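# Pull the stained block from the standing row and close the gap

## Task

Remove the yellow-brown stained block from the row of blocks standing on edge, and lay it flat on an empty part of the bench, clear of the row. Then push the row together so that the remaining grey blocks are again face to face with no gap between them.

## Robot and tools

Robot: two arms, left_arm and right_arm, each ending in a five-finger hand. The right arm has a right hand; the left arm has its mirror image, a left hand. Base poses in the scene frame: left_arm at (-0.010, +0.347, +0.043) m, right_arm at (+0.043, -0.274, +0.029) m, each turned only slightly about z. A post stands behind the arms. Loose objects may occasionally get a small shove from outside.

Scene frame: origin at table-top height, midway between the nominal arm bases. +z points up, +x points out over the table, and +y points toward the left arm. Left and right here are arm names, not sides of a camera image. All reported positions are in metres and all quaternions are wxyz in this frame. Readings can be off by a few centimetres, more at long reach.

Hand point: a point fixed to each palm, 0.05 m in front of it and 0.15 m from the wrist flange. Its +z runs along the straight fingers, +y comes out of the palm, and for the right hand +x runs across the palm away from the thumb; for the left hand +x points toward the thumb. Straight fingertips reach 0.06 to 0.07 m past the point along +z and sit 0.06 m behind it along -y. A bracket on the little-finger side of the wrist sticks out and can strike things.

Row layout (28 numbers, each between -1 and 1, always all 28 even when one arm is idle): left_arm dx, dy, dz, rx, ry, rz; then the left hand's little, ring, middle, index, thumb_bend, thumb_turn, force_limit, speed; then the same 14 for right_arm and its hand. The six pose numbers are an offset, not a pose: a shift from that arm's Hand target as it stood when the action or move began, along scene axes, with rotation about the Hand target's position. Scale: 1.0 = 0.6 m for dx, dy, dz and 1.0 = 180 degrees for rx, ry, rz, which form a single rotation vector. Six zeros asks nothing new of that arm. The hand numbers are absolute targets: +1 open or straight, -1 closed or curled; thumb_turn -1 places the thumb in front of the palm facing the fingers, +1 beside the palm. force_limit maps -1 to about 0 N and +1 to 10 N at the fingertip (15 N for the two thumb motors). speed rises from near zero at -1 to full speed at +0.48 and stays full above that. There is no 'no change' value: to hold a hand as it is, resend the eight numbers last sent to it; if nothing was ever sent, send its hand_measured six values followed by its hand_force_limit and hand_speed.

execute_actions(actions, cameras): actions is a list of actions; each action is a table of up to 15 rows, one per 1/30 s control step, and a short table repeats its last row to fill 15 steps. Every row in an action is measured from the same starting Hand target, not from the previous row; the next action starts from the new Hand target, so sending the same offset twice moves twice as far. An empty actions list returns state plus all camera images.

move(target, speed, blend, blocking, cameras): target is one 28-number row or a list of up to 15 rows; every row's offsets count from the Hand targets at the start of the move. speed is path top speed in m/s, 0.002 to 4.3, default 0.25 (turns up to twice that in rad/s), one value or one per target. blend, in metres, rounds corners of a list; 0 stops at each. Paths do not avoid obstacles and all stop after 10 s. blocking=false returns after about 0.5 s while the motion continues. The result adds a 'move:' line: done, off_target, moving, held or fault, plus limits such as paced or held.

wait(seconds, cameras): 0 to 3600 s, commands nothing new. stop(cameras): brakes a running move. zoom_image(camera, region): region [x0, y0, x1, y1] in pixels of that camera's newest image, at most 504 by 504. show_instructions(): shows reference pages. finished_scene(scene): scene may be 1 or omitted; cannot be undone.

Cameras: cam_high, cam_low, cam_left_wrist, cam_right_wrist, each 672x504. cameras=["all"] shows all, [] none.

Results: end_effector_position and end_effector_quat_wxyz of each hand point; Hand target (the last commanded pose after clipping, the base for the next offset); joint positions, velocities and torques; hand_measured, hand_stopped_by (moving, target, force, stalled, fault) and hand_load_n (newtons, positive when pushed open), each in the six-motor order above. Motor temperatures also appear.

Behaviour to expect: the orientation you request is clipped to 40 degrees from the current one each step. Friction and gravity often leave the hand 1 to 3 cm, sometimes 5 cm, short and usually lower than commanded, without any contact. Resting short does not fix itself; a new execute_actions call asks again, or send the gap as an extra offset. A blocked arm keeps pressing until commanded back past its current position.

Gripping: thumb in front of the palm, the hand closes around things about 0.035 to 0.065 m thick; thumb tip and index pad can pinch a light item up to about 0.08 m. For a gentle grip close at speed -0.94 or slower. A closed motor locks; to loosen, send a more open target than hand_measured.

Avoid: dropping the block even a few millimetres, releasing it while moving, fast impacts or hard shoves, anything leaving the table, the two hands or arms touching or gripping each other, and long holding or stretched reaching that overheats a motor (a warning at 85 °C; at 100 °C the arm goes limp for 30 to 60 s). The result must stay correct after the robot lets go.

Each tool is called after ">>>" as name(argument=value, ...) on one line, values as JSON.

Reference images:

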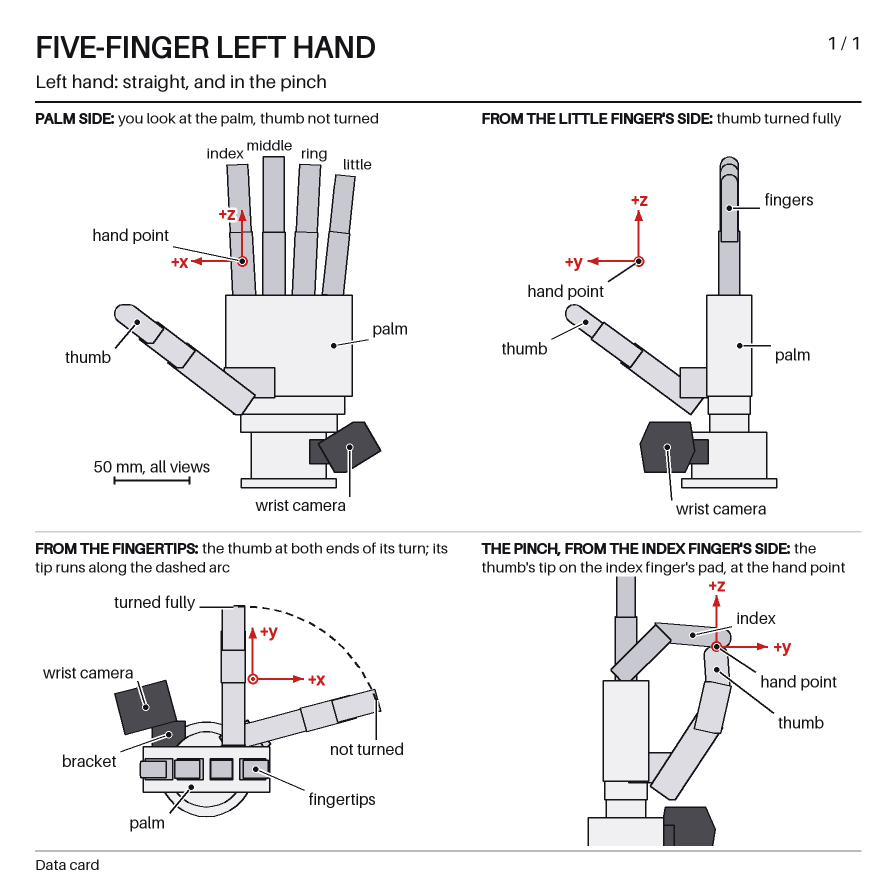

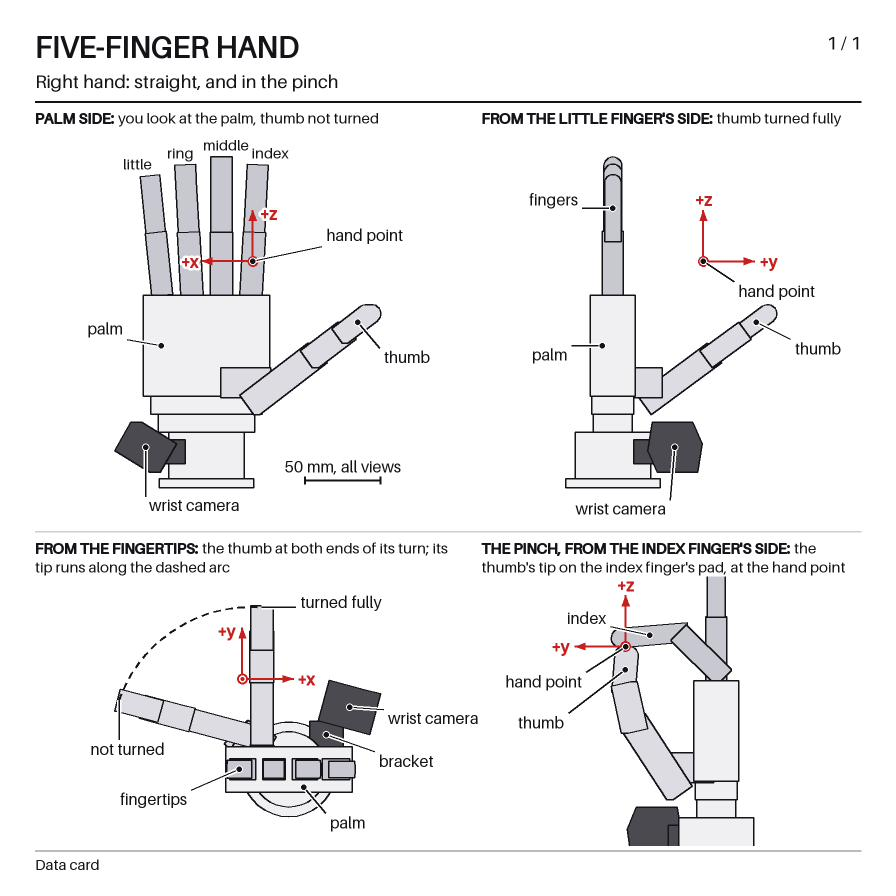

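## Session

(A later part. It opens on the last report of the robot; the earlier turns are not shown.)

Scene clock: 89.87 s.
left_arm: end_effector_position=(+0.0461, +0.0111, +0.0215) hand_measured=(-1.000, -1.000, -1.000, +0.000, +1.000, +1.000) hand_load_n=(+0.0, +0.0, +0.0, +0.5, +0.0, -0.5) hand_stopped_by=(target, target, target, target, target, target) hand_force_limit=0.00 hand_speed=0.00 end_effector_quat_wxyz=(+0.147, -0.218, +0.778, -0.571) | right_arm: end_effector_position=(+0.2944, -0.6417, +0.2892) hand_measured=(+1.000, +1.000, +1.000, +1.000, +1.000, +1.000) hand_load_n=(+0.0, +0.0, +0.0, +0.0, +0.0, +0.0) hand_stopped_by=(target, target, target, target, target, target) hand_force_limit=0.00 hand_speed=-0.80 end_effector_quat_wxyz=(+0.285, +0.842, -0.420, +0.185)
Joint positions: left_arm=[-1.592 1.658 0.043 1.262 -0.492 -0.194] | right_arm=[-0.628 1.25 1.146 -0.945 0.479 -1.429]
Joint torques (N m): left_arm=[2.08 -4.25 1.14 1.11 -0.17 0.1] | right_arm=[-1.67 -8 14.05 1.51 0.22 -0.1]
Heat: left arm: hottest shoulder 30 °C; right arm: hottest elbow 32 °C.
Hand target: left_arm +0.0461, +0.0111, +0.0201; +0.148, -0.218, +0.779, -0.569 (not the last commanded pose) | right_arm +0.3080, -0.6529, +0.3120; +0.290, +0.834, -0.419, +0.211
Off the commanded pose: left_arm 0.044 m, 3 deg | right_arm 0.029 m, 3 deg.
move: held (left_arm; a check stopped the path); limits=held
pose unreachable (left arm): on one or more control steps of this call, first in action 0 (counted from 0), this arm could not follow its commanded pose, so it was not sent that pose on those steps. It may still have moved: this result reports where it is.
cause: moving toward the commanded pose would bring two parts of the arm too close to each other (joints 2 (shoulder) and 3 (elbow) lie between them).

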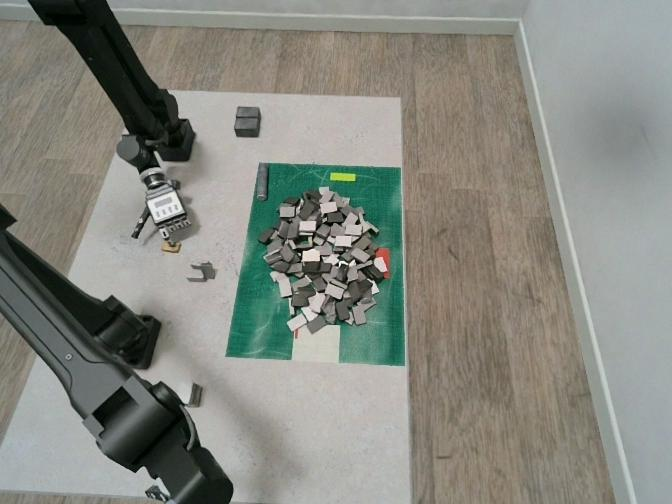

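>>> move(target=[[0,0.0,0.12,0,0,0, -1,-1,-1,0.0,1,1, 0,0, 0,0,0,0,0,0, 1,1,1,1,1,1, 0,-0.8],[0.2215,-0.1443,0.13,-0.0554,-0.0869,-0.2057, -1,-1,-1,0.35,0.35,-0.55, 0,0, 0,0,0,0,0,0, 1,1,1,1,1,1, 0,-0.8]], speed=0.12, blend=[0.02,0], cameras=["cam_high","cam_left_wrist"])

>>> zoom_image(camera="cam_high", region=[162, 230, 232, 290])

>>> zoom_image(camera="cam_left_wrist", region=[220, 150, 440, 340])

Scene clock: 102.47 s.
left_arm: end_effector_position=(+0.1683, -0.0686, +0.0951) hand_measured=(-1.000, -1.000, -1.000, +0.350, +0.350, -0.550) hand_load_n=(+0.0, +0.0, +0.0, +0.0, +0.0, +0.0) hand_stopped_by=(target, target, target, target, target, target) hand_force_limit=0.00 hand_speed=0.00 end_effector_quat_wxyz=(+0.032, +0.099, +0.736, -0.669) | right_arm: end_effector_position=(+0.2944, -0.6417, +0.2892) hand_measured=(+1.000, +1.000, +1.000, +1.000, +1.000, +1.000) hand_load_n=(+0.0, +0.0, +0.0, +0.0, +0.0, +0.0) hand_stopped_by=(target, target, target, target, target, target) hand_force_limit=0.00 hand_speed=-0.80 end_effector_quat_wxyz=(+0.285, +0.842, -0.420, +0.185)
Joint positions: left_arm=[-0.849 1.618 0.406 1.059 0.829 0.294] | right_arm=[-0.628 1.25 1.146 -0.945 0.479 -1.429]
Joint torques (N m): left_arm=[2.08 -6.53 5.57 1.77 0.09 0.18] | right_arm=[-1.08 -7.82 14.17 1.5 0.21 -0.08]
Heat: left arm: hottest shoulder 30 °C; right arm: hottest elbow 33 °C.
Hand target: left_arm +0.1790, -0.0755, +0.0981; +0.044, +0.106, +0.730, -0.674 | right_arm +0.3080, -0.6529, +0.3120; +0.290, +0.834, -0.419, +0.211
Off the commanded pose: left_arm 0.013 m, 2 deg | right_arm 0.029 m, 3 deg.
move: off_target (left_arm); target 2's new numbers were sent with left_arm's hand 0.013 m and 2 deg from that target

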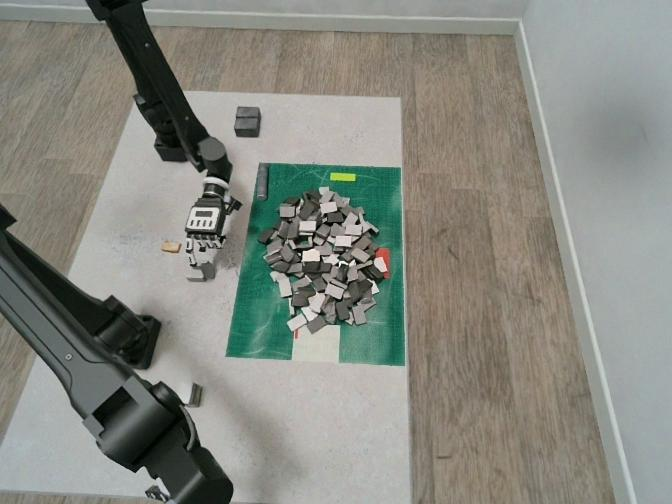

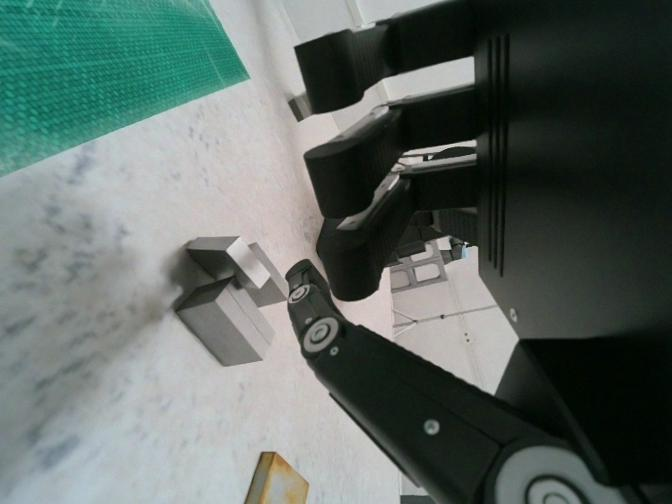

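Scaled by 7.200 from the camera's image (finer frame: 960x720).

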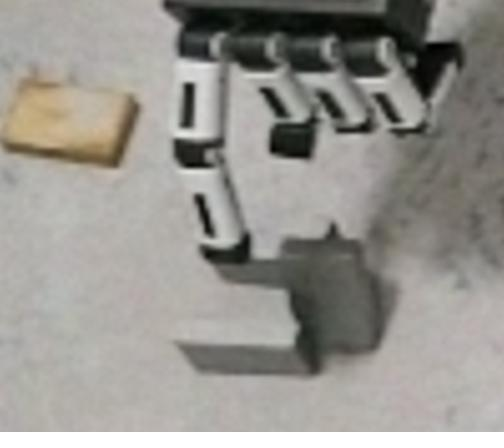

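Scaled by 2.291 from the camera's image (finer frame: 960x720).

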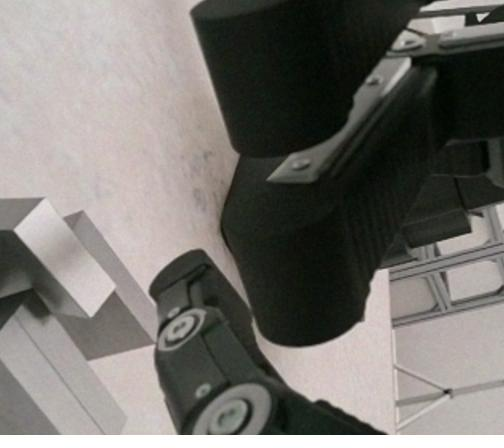

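>>> zoom_image(camera="cam_high", region=[182, 232, 222, 272])

>>> move(target=[0,0,0,0,0,0, -1,-1,-1,0.35,0.35,-1, 0,0, 0,0,0,0,0,0, 1,1,1,1,1,1, 0,-0.8], speed=0.12, cameras=["cam_high","cam_left_wrist"])

>>> zoom_image(camera="cam_high", region=[182, 232, 222, 272])

Scaled by 12.600 from the camera's image (finer frame: 960x720).

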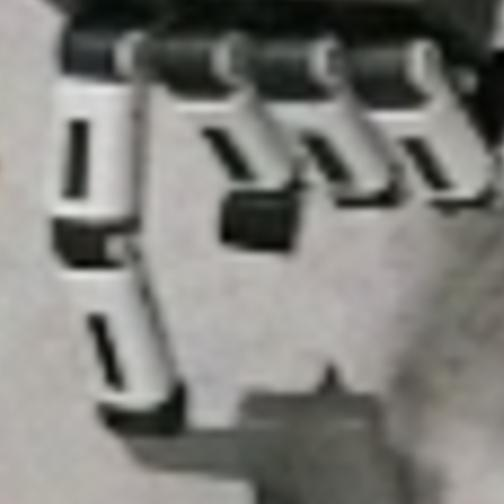

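Scene clock: 104.33 s.
left_arm: end_effector_position=(+0.1683, -0.0686, +0.0951) hand_measured=(-1.000, -1.000, -1.000, +0.350, +0.350, -0.862) hand_load_n=(+0.0, +0.0, +0.0, +0.0, +2.0, +13.5) hand_stopped_by=(target, target, target, target, target, force) hand_force_limit=0.00 hand_speed=0.00 end_effector_quat_wxyz=(+0.032, +0.099, +0.736, -0.669) | right_arm: end_effector_position=(+0.2944, -0.6417, +0.2892) hand_measured=(+1.000, +1.000, +1.000, +1.000, +1.000, +1.000) hand_load_n=(+0.0, +0.0, +0.0, +0.0, +0.0, +0.0) hand_stopped_by=(target, target, target, target, target, target) hand_force_limit=0.00 hand_speed=-0.80 end_effector_quat_wxyz=(+0.285, +0.842, -0.420, +0.185)
Joint positions: left_arm=[-0.849 1.618 0.406 1.059 0.829 0.294] | right_arm=[-0.628 1.25 1.146 -0.945 0.479 -1.429]
Joint torques (N m): left_arm=[2.49 -6.42 5.72 1.63 0.1 0.19] | right_arm=[-0.73 -7.82 14.27 1.4 0.21 -0.05]
Heat: left arm: hottest shoulder 30 °C; right arm: hottest elbow 33 °C.
Hand target: left_arm +0.1790, -0.0755, +0.0981; +0.044, +0.106, +0.730, -0.674 | right_arm +0.3080, -0.6529, +0.3120; +0.290, +0.834, -0.419, +0.211
Off the commanded pose: left_arm 0.013 m, 2 deg | right_arm 0.029 m, 3 deg.
move: done

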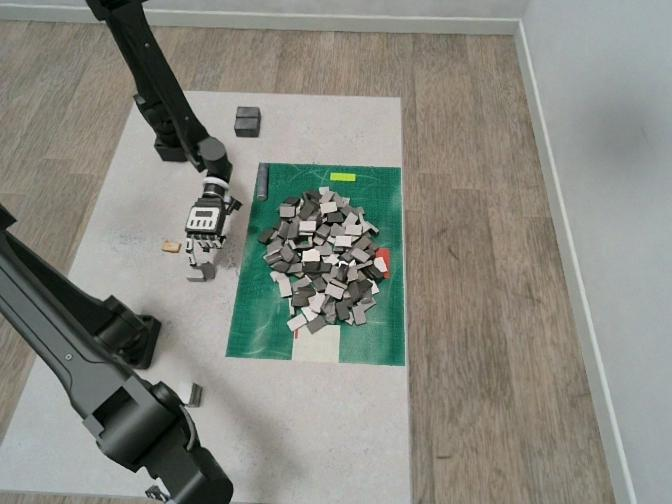

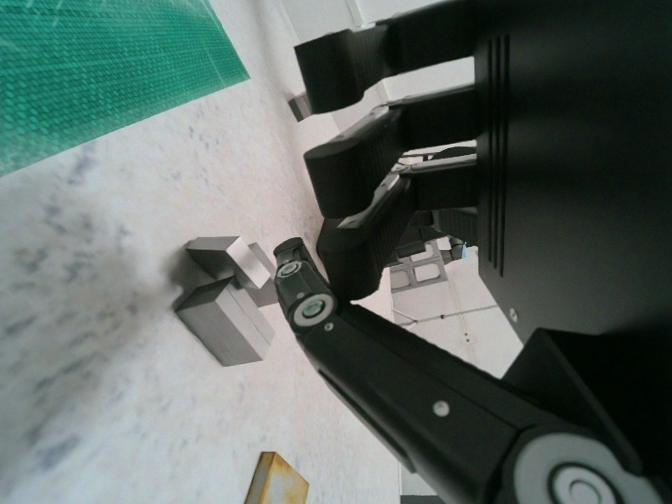

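Scaled by 12.600 from the camera's image (finer frame: 960x720).

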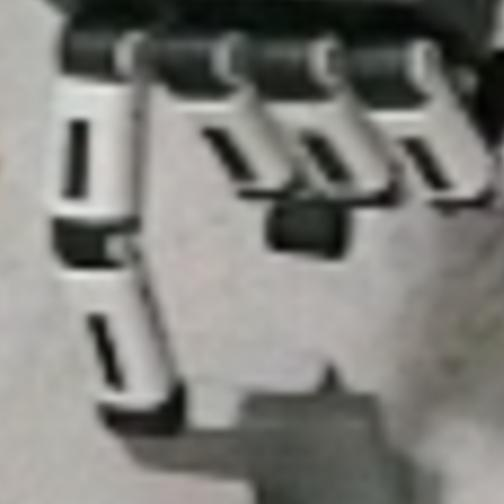

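>>> move(target=[0,0,0,0,0,0, -1,-1,-1,0.1,0.1,-0.3, 0,0, 0,0,0,0,0,0, 1,1,1,1,1,1, 0,-0.8], speed=0.12, cameras=["cam_high","cam_left_wrist"])

>>> zoom_image(camera="cam_high", region=[182, 232, 222, 272])

>>> zoom_image(camera="cam_left_wrist", region=[270, 210, 400, 320])

Scene clock: 105.50 s.
left_arm: end_effector_position=(+0.1683, -0.0686, +0.0951) hand_measured=(-1.000, -1.000, -1.000, +0.100, +0.100, -0.300) hand_load_n=(+0.0, +0.5, +0.0, +0.0, +0.0, +0.0) hand_stopped_by=(target, target, target, target, target, target) hand_force_limit=0.00 hand_speed=0.00 end_effector_quat_wxyz=(+0.032, +0.099, +0.736, -0.669) | right_arm: end_effector_position=(+0.2944, -0.6417, +0.2892) hand_measured=(+1.000, +1.000, +1.000, +1.000, +1.000, +1.000) hand_load_n=(+0.0, +0.0, +0.0, +0.0, -0.5, +0.0) hand_stopped_by=(target, target, target, target, target, target) hand_force_limit=0.00 hand_speed=-0.80 end_effector_quat_wxyz=(+0.285, +0.842, -0.420, +0.185)
Joint positions: left_arm=[-0.849 1.618 0.406 1.059 0.829 0.294] | right_arm=[-0.628 1.25 1.146 -0.945 0.479 -1.429]
Joint torques (N m): left_arm=[3.19 -6.12 5.78 1.77 0.12 0.15] | right_arm=[-0.32 -7.24 14.05 1.51 0.21 -0.06]
Heat: left arm: hottest shoulder 30 °C; right arm: hottest elbow 33 °C.
Hand target: left_arm +0.1790, -0.0755, +0.0981; +0.044, +0.106, +0.730, -0.674 | right_arm +0.3080, -0.6529, +0.3120; +0.290, +0.834, -0.419, +0.211
Off the commanded pose: left_arm 0.013 m, 2 deg | right_arm 0.029 m, 3 deg.
move: done

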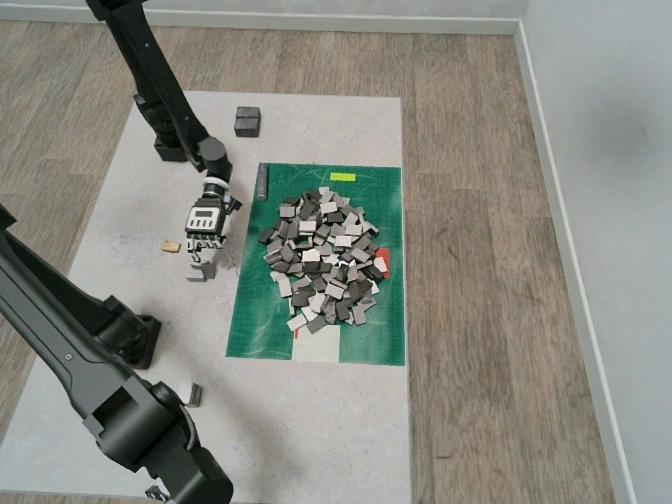

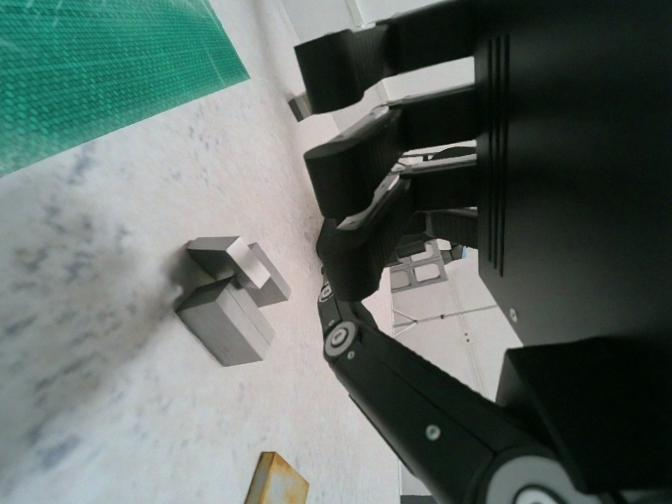

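Scaled by 12.600 from the camera's image (finer frame: 960x720).

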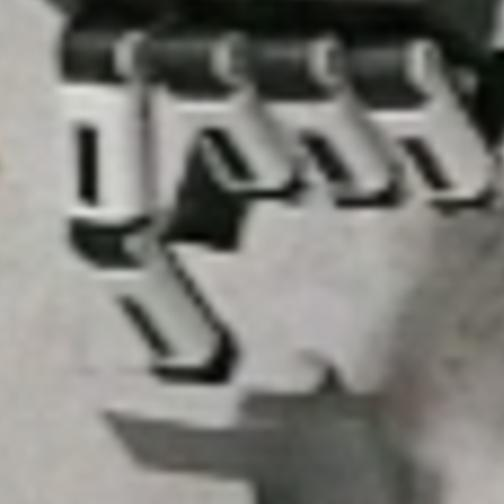

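Scaled by 3.877 from the camera's image (finer frame: 960x720).

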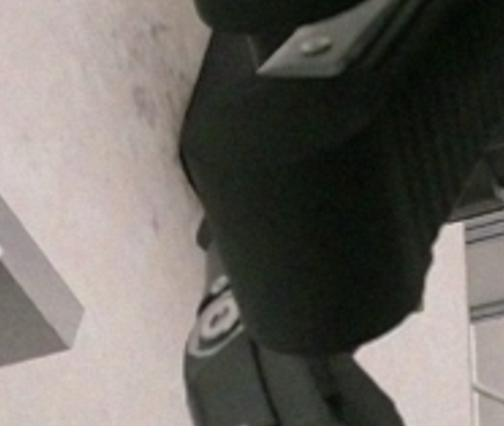

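>>> move(target=[0.004,0,-0.06,0,0,0, -1,-1,-1,0.1,0.1,-0.3, 0,0, 0,0,0,0,0,0, 1,1,1,1,1,1, 0,-0.8], speed=0.06, cameras=["cam_high","cam_left_wrist"])

>>> zoom_image(camera="cam_high", region=[182, 242, 222, 282])

>>> zoom_image(camera="cam_left_wrist", region=[200, 180, 400, 340])

Scene clock: 107.63 s.
left_arm: end_effector_position=(+0.1706, -0.0699, +0.0600) hand_measured=(-1.000, -1.000, -1.000, +0.100, +0.100, -0.300) hand_load_n=(+0.0, +0.0, +0.0, +0.0, +0.5, +0.0) hand_stopped_by=(target, target, target, target, target, target) hand_force_limit=0.00 hand_speed=0.00 end_effector_quat_wxyz=(+0.032, +0.100, +0.736, -0.669) | right_arm: end_effector_position=(+0.2944, -0.6417, +0.2892) hand_measured=(+1.000, +1.000, +1.000, +1.000, +1.000, +1.000) hand_load_n=(+0.0, +0.0, +0.0, +0.0, +0.0, -0.5) hand_stopped_by=(target, target, target, target, target, target) hand_force_limit=0.00 hand_speed=-0.80 end_effector_quat_wxyz=(+0.285, +0.842, -0.420, +0.185)
Joint positions: left_arm=[-0.846 1.779 0.414 1.211 0.834 0.297] | right_arm=[-0.628 1.25 1.146 -0.945 0.479 -1.429]
Joint torques (N m): left_arm=[2.55 -7.41 4.3 1.69 0.13 0.2] | right_arm=[-0.91 -7.65 14.04 1.44 0.24 -0.1]
Heat: left arm: hottest shoulder 30 °C; right arm: hottest elbow 33 °C.
Hand target: left_arm +0.1815, -0.0755, +0.0621; +0.044, +0.106, +0.730, -0.674 | right_arm +0.3080, -0.6529, +0.3120; +0.290, +0.834, -0.419, +0.211
Off the commanded pose: left_arm 0.012 m, 2 deg | right_arm 0.029 m, 3 deg.
move: off_target (left_arm)

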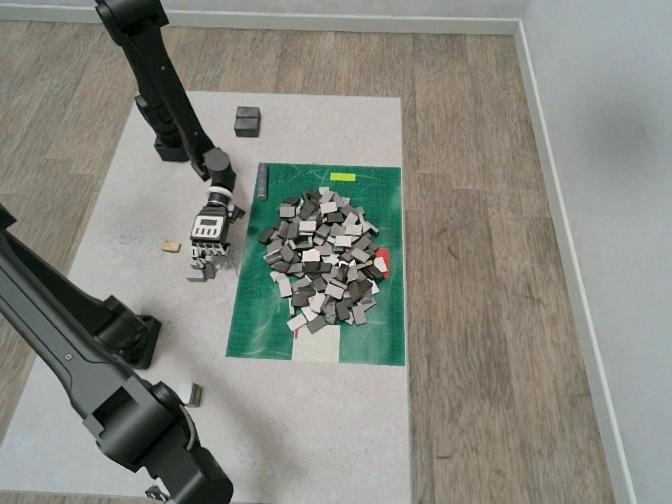

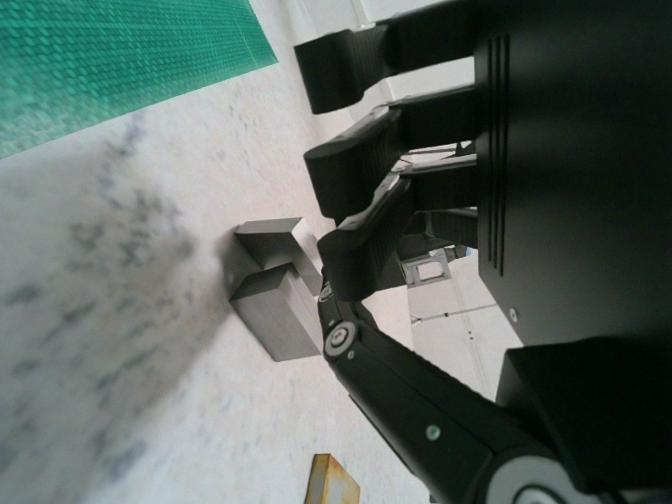

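Scaled by 12.600 from the camera's image (finer frame: 960x720).

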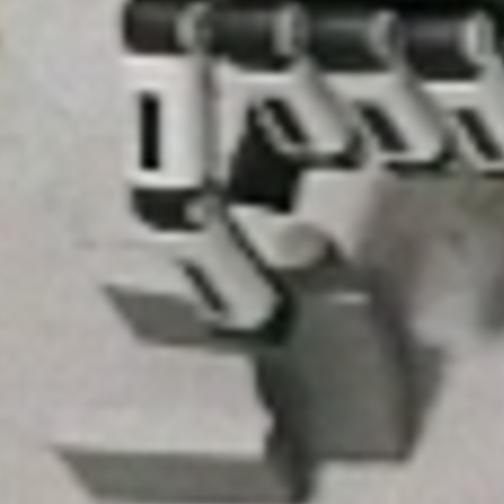

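Scaled by 2.520 from the camera's image (finer frame: 960x720).

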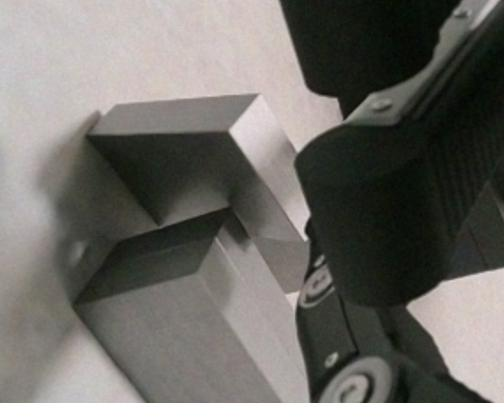

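>>> move(target=[0.022,0,0.045,0.0053,0.0662,0.0059, 1,1,1,0.1,0.1,-0.3, 0,0.2, 0,0,0,0,0,0, 1,1,1,1,1,1, 0,-0.8], speed=0.08, cameras=["cam_high","cam_left_wrist"])

>>> zoom_image(camera="cam_high", region=[182, 242, 222, 282])

>>> zoom_image(camera="cam_left_wrist", region=[200, 180, 400, 340])

Scene clock: 115.80 s.
left_arm: end_effector_position=(+0.1843, -0.0696, +0.0774) hand_measured=(+1.000, +1.000, +1.000, +0.100, +0.100, -0.300) hand_load_n=(+0.0, +0.0, -0.5, +0.0, +0.0, +0.0) hand_stopped_by=(target, target, target, target, target, target) hand_force_limit=0.00 hand_speed=0.20 end_effector_quat_wxyz=(-0.032, +0.030, +0.743, -0.668) | right_arm: end_effector_position=(+0.2944, -0.6417, +0.2892) hand_measured=(+1.000, +1.000, +1.000, +1.000, +1.000, +1.000) hand_load_n=(+0.0, +0.0, +0.0, +0.0, +0.0, +0.0) hand_stopped_by=(target, target, target, target, target, target) hand_force_limit=0.00 hand_speed=-0.80 end_effector_quat_wxyz=(+0.285, +0.842, -0.420, +0.185)
Joint positions: left_arm=[-0.792 1.738 0.462 1.106 0.887 0.124] | right_arm=[-0.628 1.25 1.146 -0.945 0.479 -1.429]
Joint torques (N m): left_arm=[2.2 -9.88 5.08 0.87 0.13 -0.04] | right_arm=[-0.62 -7.41 14.12 1.4 0.18 -0.05]
Heat: left arm: hottest shoulder 30 °C; right arm: hottest elbow 33 °C.
Hand target: left_arm +0.1946, -0.0755, +0.0891; -0.027, +0.029, +0.737, -0.675 | right_arm +0.3080, -0.6529, +0.3120; +0.290, +0.834, -0.419, +0.211
Off the commanded pose: left_arm 0.017 m, 1 deg | right_arm 0.029 m, 3 deg.
move: off_target (left_arm)

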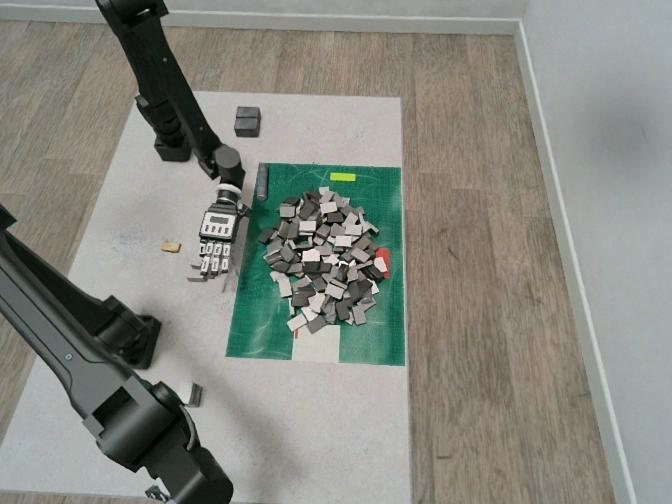

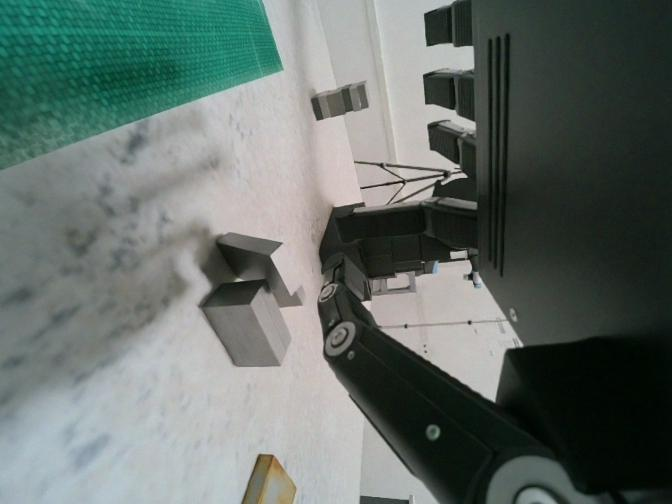

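Scaled by 12.600 from the camera's image (finer frame: 960x720).

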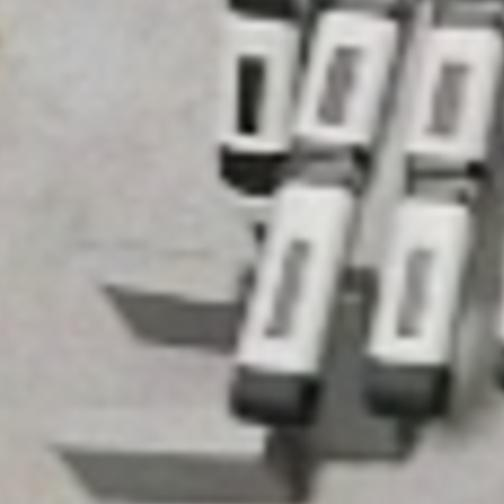

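Scaled by 2.520 from the camera's image (finer frame: 960x720).

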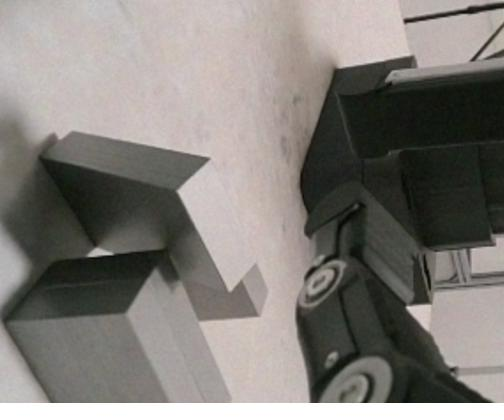

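>>> move(target=[-0.006,0,-0.057,0,0,0, 1,1,1,0.1,0.1,-0.3, 0,0.2, 0,0,0,0,0,0, 1,1,1,1,1,1, 0,-0.8], speed=0.06, cameras=["cam_high","cam_left_wrist"])

>>> zoom_image(camera="cam_high", region=[182, 242, 222, 282])

>>> zoom_image(camera="cam_left_wrist", region=[200, 180, 400, 340])

Scene clock: 117.50 s.
left_arm: end_effector_position=(+0.1840, -0.0689, +0.0527) hand_measured=(+1.000, +1.000, +1.000, +0.100, +0.100, -0.300) hand_load_n=(+0.0, +0.0, +0.0, +0.0, +0.0, +0.0) hand_stopped_by=(target, target, target, target, target, target) hand_force_limit=0.00 hand_speed=0.20 end_effector_quat_wxyz=(-0.029, +0.030, +0.742, -0.669) | right_arm: end_effector_position=(+0.2944, -0.6417, +0.2892) hand_measured=(+1.000, +1.000, +1.000, +1.000, +1.000, +1.000) hand_load_n=(+0.0, +0.0, +0.0, +0.0, +0.0, +0.0) hand_stopped_by=(target, target, target, target, target, target) hand_force_limit=0.00 hand_speed=-0.80 end_effector_quat_wxyz=(+0.285, +0.842, -0.420, +0.185)
Joint positions: left_arm=[-0.792 1.845 0.462 1.22 0.884 0.122] | right_arm=[-0.628 1.25 1.146 -0.945 0.479 -1.429]
Joint torques (N m): left_arm=[1.55 -8 4.34 1.63 0 -0.05] | right_arm=[-0.79 -7.65 14.15 1.52 0.22 -0.07]
Heat: left arm: hottest shoulder 30 °C; right arm: hottest elbow 33 °C.
Hand target: left_arm +0.1910, -0.0755, +0.0549; -0.027, +0.029, +0.737, -0.675 | right_arm +0.3080, -0.6529, +0.3120; +0.290, +0.834, -0.419, +0.211
Off the commanded pose: left_arm 0.010 m, 1 deg | right_arm 0.029 m, 3 deg.
move: done

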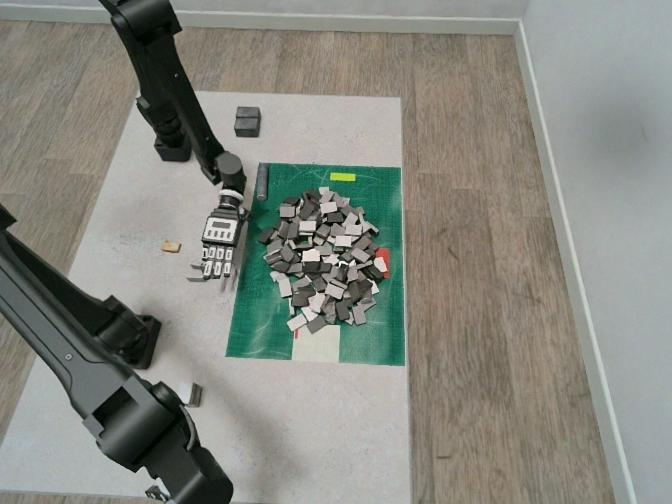

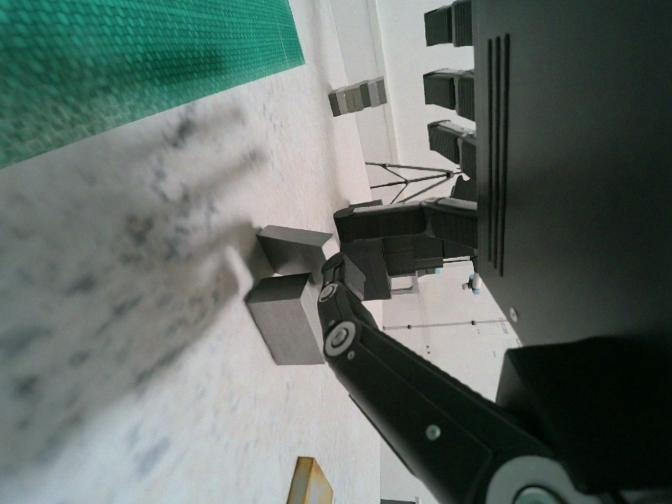

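Scaled by 12.600 from the camera's image (finer frame: 960x720).

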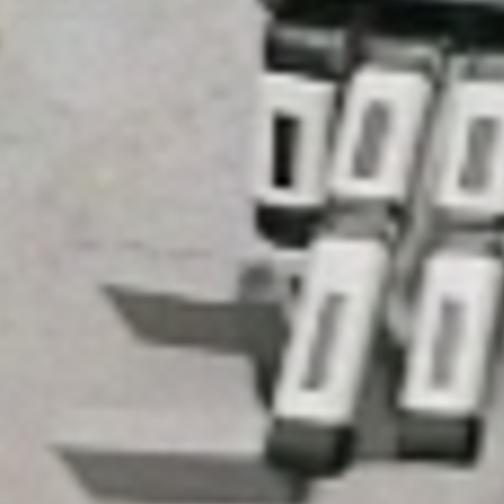

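Scaled by 2.520 from the camera's image (finer frame: 960x720).

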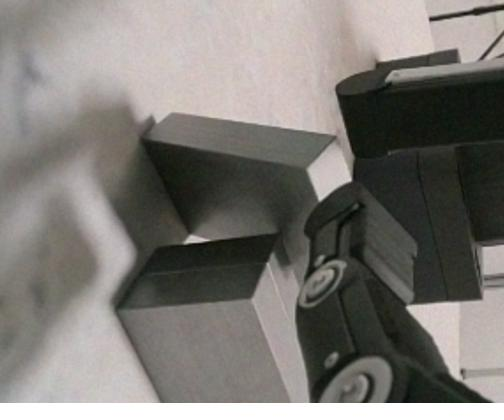

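>>> move(target=[0,0,-0.02,0,0,0, 1,1,1,0.1,0.1,-0.3, 0,0.2, 0,0,0,0,0,0, 1,1,1,1,1,1, 0,-0.8], speed=0.04, cameras=["cam_high","cam_left_wrist","cam_low"])

>>> zoom_image(camera="cam_left_wrist", region=[240, 180, 440, 340])

Scene clock: 120.30 s.
left_arm: end_effector_position=(+0.1849, -0.0699, +0.0420) hand_measured=(+1.000, +1.000, +1.000, +0.100, +0.100, -0.300) hand_load_n=(+0.0, +0.0, +0.0, +0.0, +0.0, +0.0) hand_stopped_by=(target, target, target, target, target, target) hand_force_limit=0.00 hand_speed=0.20 end_effector_quat_wxyz=(-0.029, +0.031, +0.741, -0.670) | right_arm: end_effector_position=(+0.2944, -0.6417, +0.2892) hand_measured=(+1.000, +1.000, +1.000, +1.000, +1.000, +1.000) hand_load_n=(-0.5, +0.0, +0.0, +0.0, +0.0, +0.0) hand_stopped_by=(target, target, target, target, target, target) hand_force_limit=0.00 hand_speed=-0.80 end_effector_quat_wxyz=(+0.285, +0.842, -0.420, +0.185)
Joint positions: left_arm=[-0.792 1.894 0.47 1.265 0.884 0.122] | right_arm=[-0.628 1.25 1.146 -0.945 0.479 -1.429]
Joint torques (N m): left_arm=[2.37 -8.88 3.79 1.72 0.01 -0.02] | right_arm=[-0.79 -7.77 14.01 1.4 0.23 -0.09]
Heat: left arm: hottest shoulder 30 °C; right arm: hottest elbow 33 °C.
Hand target: left_arm +0.1909, -0.0755, +0.0428; -0.027, +0.029, +0.737, -0.675 | right_arm +0.3080, -0.6529, +0.3120; +0.290, +0.834, -0.419, +0.211
Off the commanded pose: left_arm 0.008 m, 1 deg | right_arm 0.029 m, 3 deg.
move: done
Images, in order (width x height): cam_high 672x504, cam_low 672x504, cam_left_wrist 672x504.

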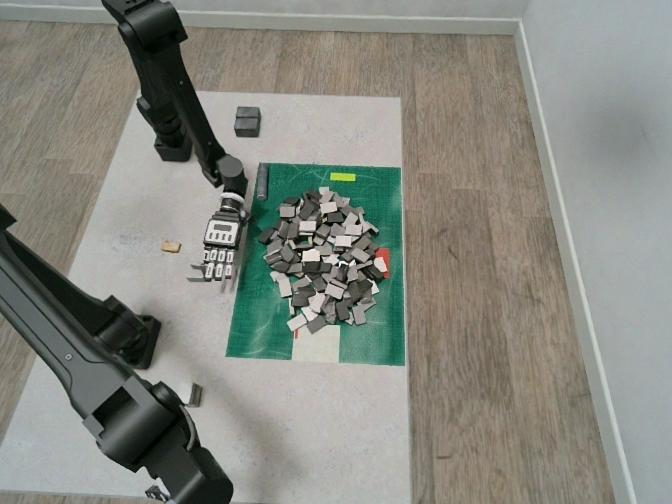

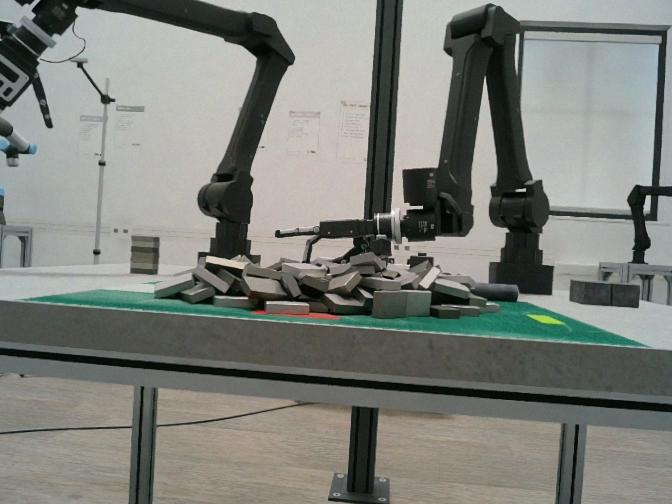

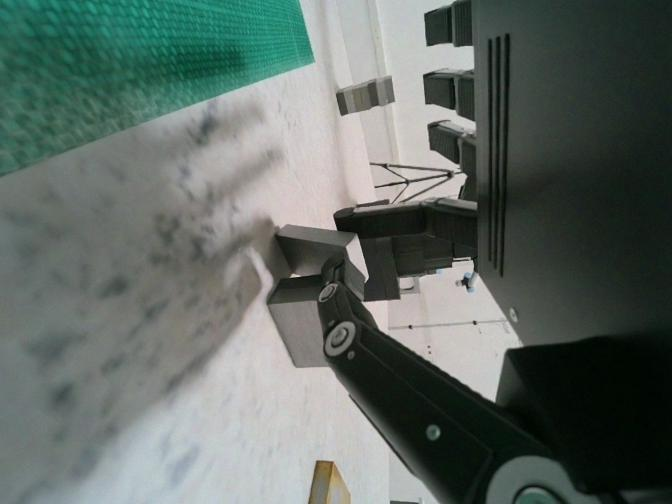

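Scaled by 2.520 from the camera's image (finer frame: 960x720).

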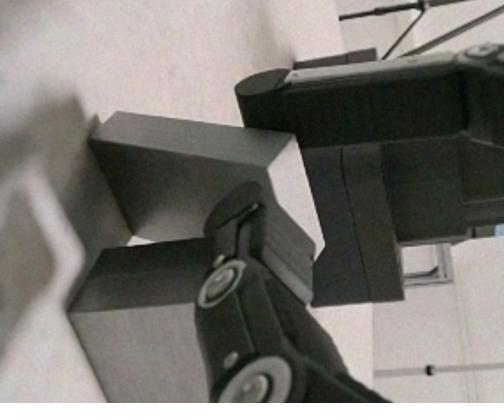

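>>> move(target=[0,-0.008,-0.003,0,0,0, 1,1,1,0.1,0.1,-0.3, 0,0.2, 0,0,0,0,0,0, 1,1,1,1,1,1, 0,-0.8], speed=0.02, cameras=["cam_left_wrist"])

>>> zoom_image(camera="cam_left_wrist", region=[280, 180, 400, 300])

Scene clock: 121.73 s.
left_arm: end_effector_position=(+0.1901, -0.0735, +0.0423) hand_measured=(+1.000, +1.000, +1.000, +0.100, +0.100, -0.300) hand_load_n=(+0.0, +0.0, +0.0, +0.0, +0.0, +0.0) hand_stopped_by=(target, target, target, target, target, target) hand_force_limit=0.00 hand_speed=0.20 end_effector_quat_wxyz=(-0.024, +0.029, +0.740, -0.672) | right_arm: end_effector_position=(+0.2944, -0.6417, +0.2892) hand_measured=(+1.000, +1.000, +1.000, +1.000, +1.000, +1.000) hand_load_n=(+0.0, +0.0, +0.0, +0.0, +0.0, +0.0) hand_stopped_by=(target, target, target, target, target, target) hand_force_limit=0.00 hand_speed=-0.80 end_effector_quat_wxyz=(+0.285, +0.842, -0.420, +0.185)
Joint positions: left_arm=[-0.792 1.899 0.481 1.267 0.874 0.12] | right_arm=[-0.628 1.25 1.146 -0.945 0.479 -1.429]
Joint torques (N m): left_arm=[1.49 -8.35 3.71 1.7 -0.03 -0.05] | right_arm=[-0.79 -7.18 14.02 1.44 0.25 -0.09]
Heat: left arm: hottest shoulder 30 °C; right arm: hottest elbow 33 °C.
Hand target: left_arm +0.1910, -0.0803, +0.0412; -0.027, +0.029, +0.737, -0.675 | right_arm +0.3080, -0.6529, +0.3120; +0.290, +0.834, -0.419, +0.211
Off the commanded pose: left_arm 0.007 m, 1 deg | right_arm 0.029 m, 3 deg.
move: done

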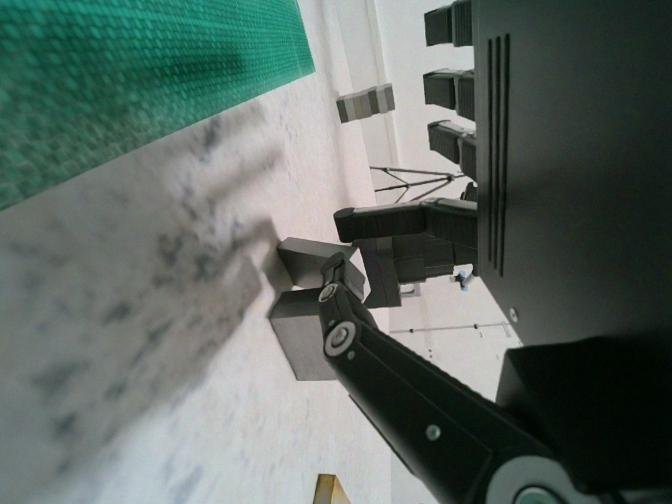

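Scaled by 4.200 from the camera's image (finer frame: 960x720).

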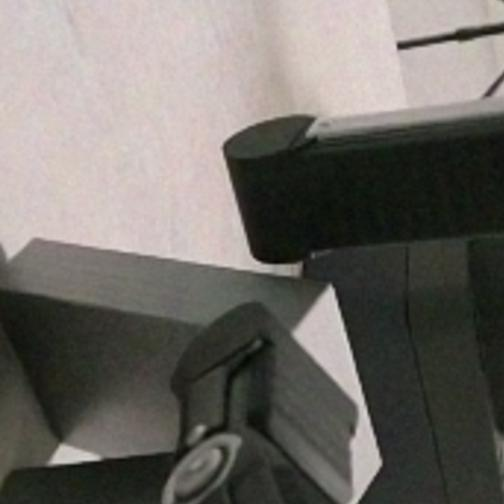

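>>> move(target=[-0.012,-0.001,0,0,0,0, 1,1,1,0.1,0.1,-0.3, 0,0.2, 0,0,0,0,0,0, 1,1,1,1,1,1, 0,-0.8], speed=0.02, cameras=["cam_left_wrist"])

>>> zoom_image(camera="cam_left_wrist", region=[280, 180, 400, 300])

Scene clock: 122.87 s.
left_arm: end_effector_position=(+0.1872, -0.0780, +0.0441) hand_measured=(+1.000, +1.000, +1.000, +0.100, +0.100, -0.300) hand_load_n=(+0.0, +0.0, +0.0, +0.0, +0.0, +0.0) hand_stopped_by=(target, target, target, target, target, target) hand_force_limit=0.00 hand_speed=0.20 end_effector_quat_wxyz=(-0.020, +0.031, +0.738, -0.674) | right_arm: end_effector_position=(+0.2944, -0.6417, +0.2892) hand_measured=(+1.000, +1.000, +1.000, +1.000, +1.000, +1.000) hand_load_n=(+0.0, +0.0, +0.0, +0.0, +0.0, +0.0) hand_stopped_by=(target, target, target, target, target, target) hand_force_limit=0.00 hand_speed=-0.80 end_effector_quat_wxyz=(+0.285, +0.842, -0.420, +0.185)
Joint positions: left_arm=[-0.807 1.899 0.481 1.279 0.858 0.117] | right_arm=[-0.628 1.25 1.146 -0.945 0.479 -1.429]
Joint torques (N m): left_arm=[1.67 -8.29 2.73 1.62 -0.06 -0.01] | right_arm=[-0.26 -7.3 14.17 1.5 0.2 -0.06]
Heat: left arm: hottest shoulder 30 °C; right arm: hottest elbow 34 °C.
Hand target: left_arm +0.1838, -0.0809, +0.0411; -0.027, +0.029, +0.737, -0.675 | right_arm +0.3080, -0.6529, +0.3120; +0.290, +0.834, -0.419, +0.211
Off the commanded pose: left_arm 0.005 m, 1 deg | right_arm 0.029 m, 3 deg.
move: done

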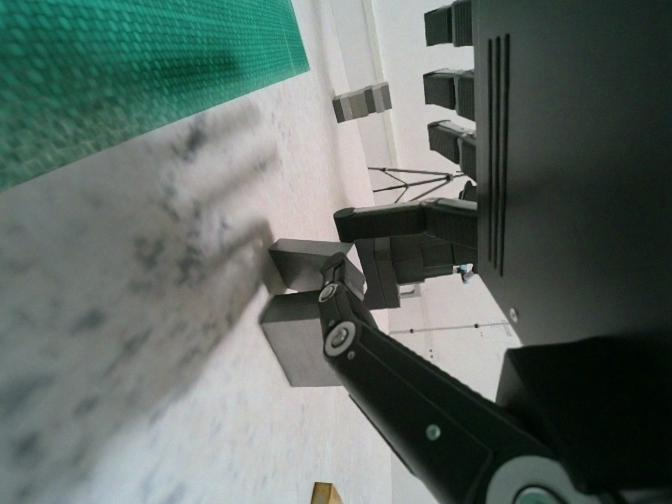

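Scaled by 4.200 from the camera's image (finer frame: 960x720).

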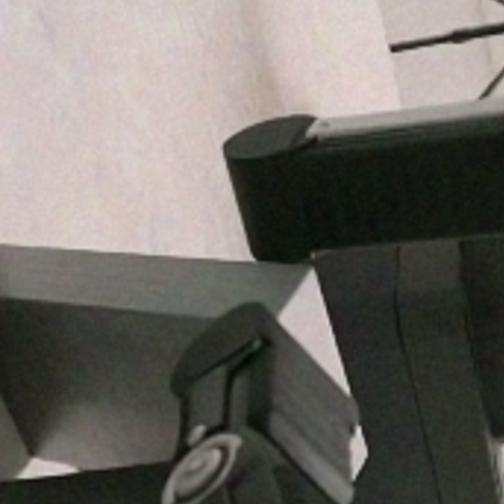

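>>> move(target=[0,0,0,0,0,0, 1,1,1,-0.2,0.1,-0.3, -0.5,-0.8, 0,0,0,0,0,0, 1,1,1,1,1,1, 0,-0.8], speed=0.02, cameras=["cam_left_wrist","cam_high"])

>>> zoom_image(camera="cam_left_wrist", region=[280, 180, 400, 300])

>>> zoom_image(camera="cam_high", region=[182, 242, 222, 282])

Scene clock: 123.97 s.
left_arm: end_effector_position=(+0.1870, -0.0781, +0.0442) hand_measured=(+1.000, +1.000, +1.000, -0.064, +0.100, -0.300) hand_load_n=(+0.0, +0.0, +0.0, +4.0, +1.0, +0.0) hand_stopped_by=(target, target, target, force, target, target) hand_force_limit=-0.50 hand_speed=-0.80 end_effector_quat_wxyz=(-0.021, +0.031, +0.738, -0.674) | right_arm: end_effector_position=(+0.2944, -0.6417, +0.2892) hand_measured=(+1.000, +1.000, +1.000, +1.000, +1.000, +1.000) hand_load_n=(+0.0, +0.0, +0.0, +0.0, +0.0, +0.0) hand_stopped_by=(target, target, target, target, target, target) hand_force_limit=0.00 hand_speed=-0.80 end_effector_quat_wxyz=(+0.285, +0.842, -0.420, +0.185)
Joint positions: left_arm=[-0.808 1.899 0.481 1.279 0.858 0.116] | right_arm=[-0.628 1.25 1.146 -0.945 0.479 -1.429]
Joint torques (N m): left_arm=[1.44 -8.18 2.71 1.66 -0.01 -0.05] | right_arm=[-0.73 -7.12 14.2 1.47 0.21 -0.09]
Heat: left arm: hottest shoulder 30 °C; right arm: hottest elbow 34 °C.
Hand target: left_arm +0.1838, -0.0809, +0.0411; -0.027, +0.029, +0.737, -0.675 | right_arm +0.3080, -0.6529, +0.3120; +0.290, +0.834, -0.419, +0.211
Off the commanded pose: left_arm 0.005 m, 1 deg | right_arm 0.029 m, 3 deg.
move: done
Images, in order (width x height): cam_high 672x504, cam_left_wrist 672x504.

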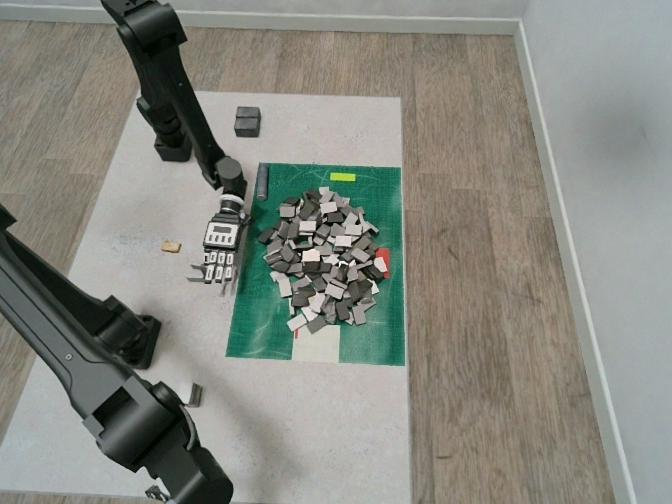

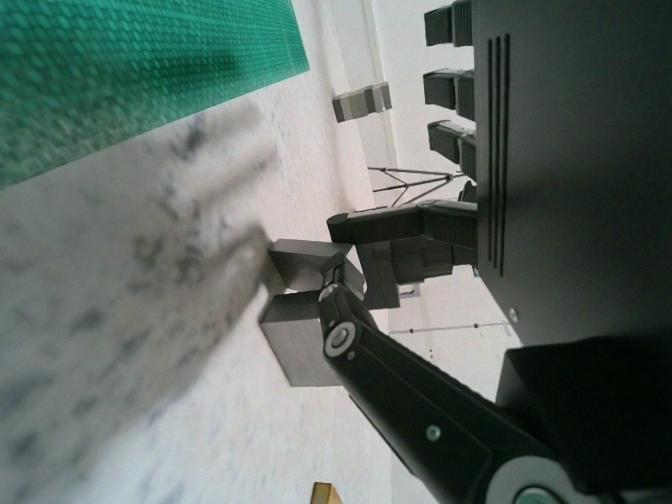

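Scaled by 4.200 from the camera's image (finer frame: 960x720).

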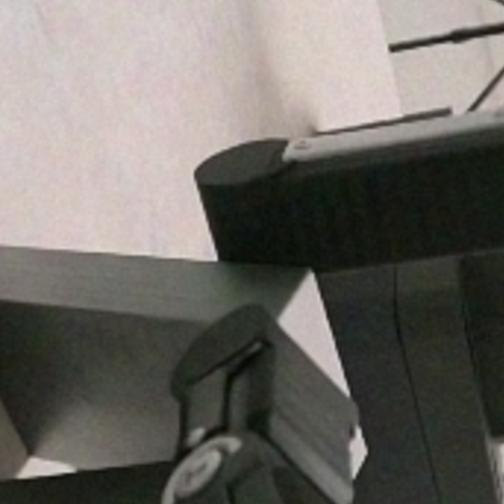

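Scaled by 12.600 from the camera's image (finer frame: 960x720).

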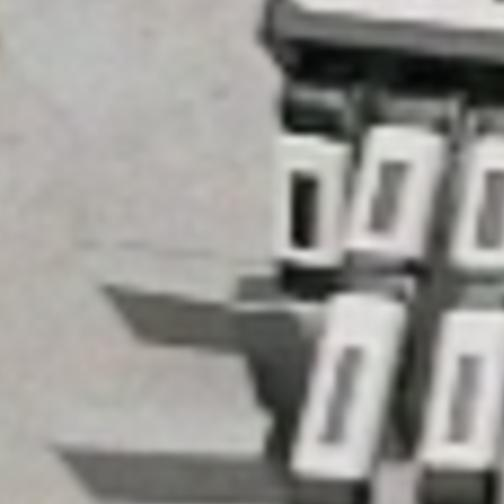

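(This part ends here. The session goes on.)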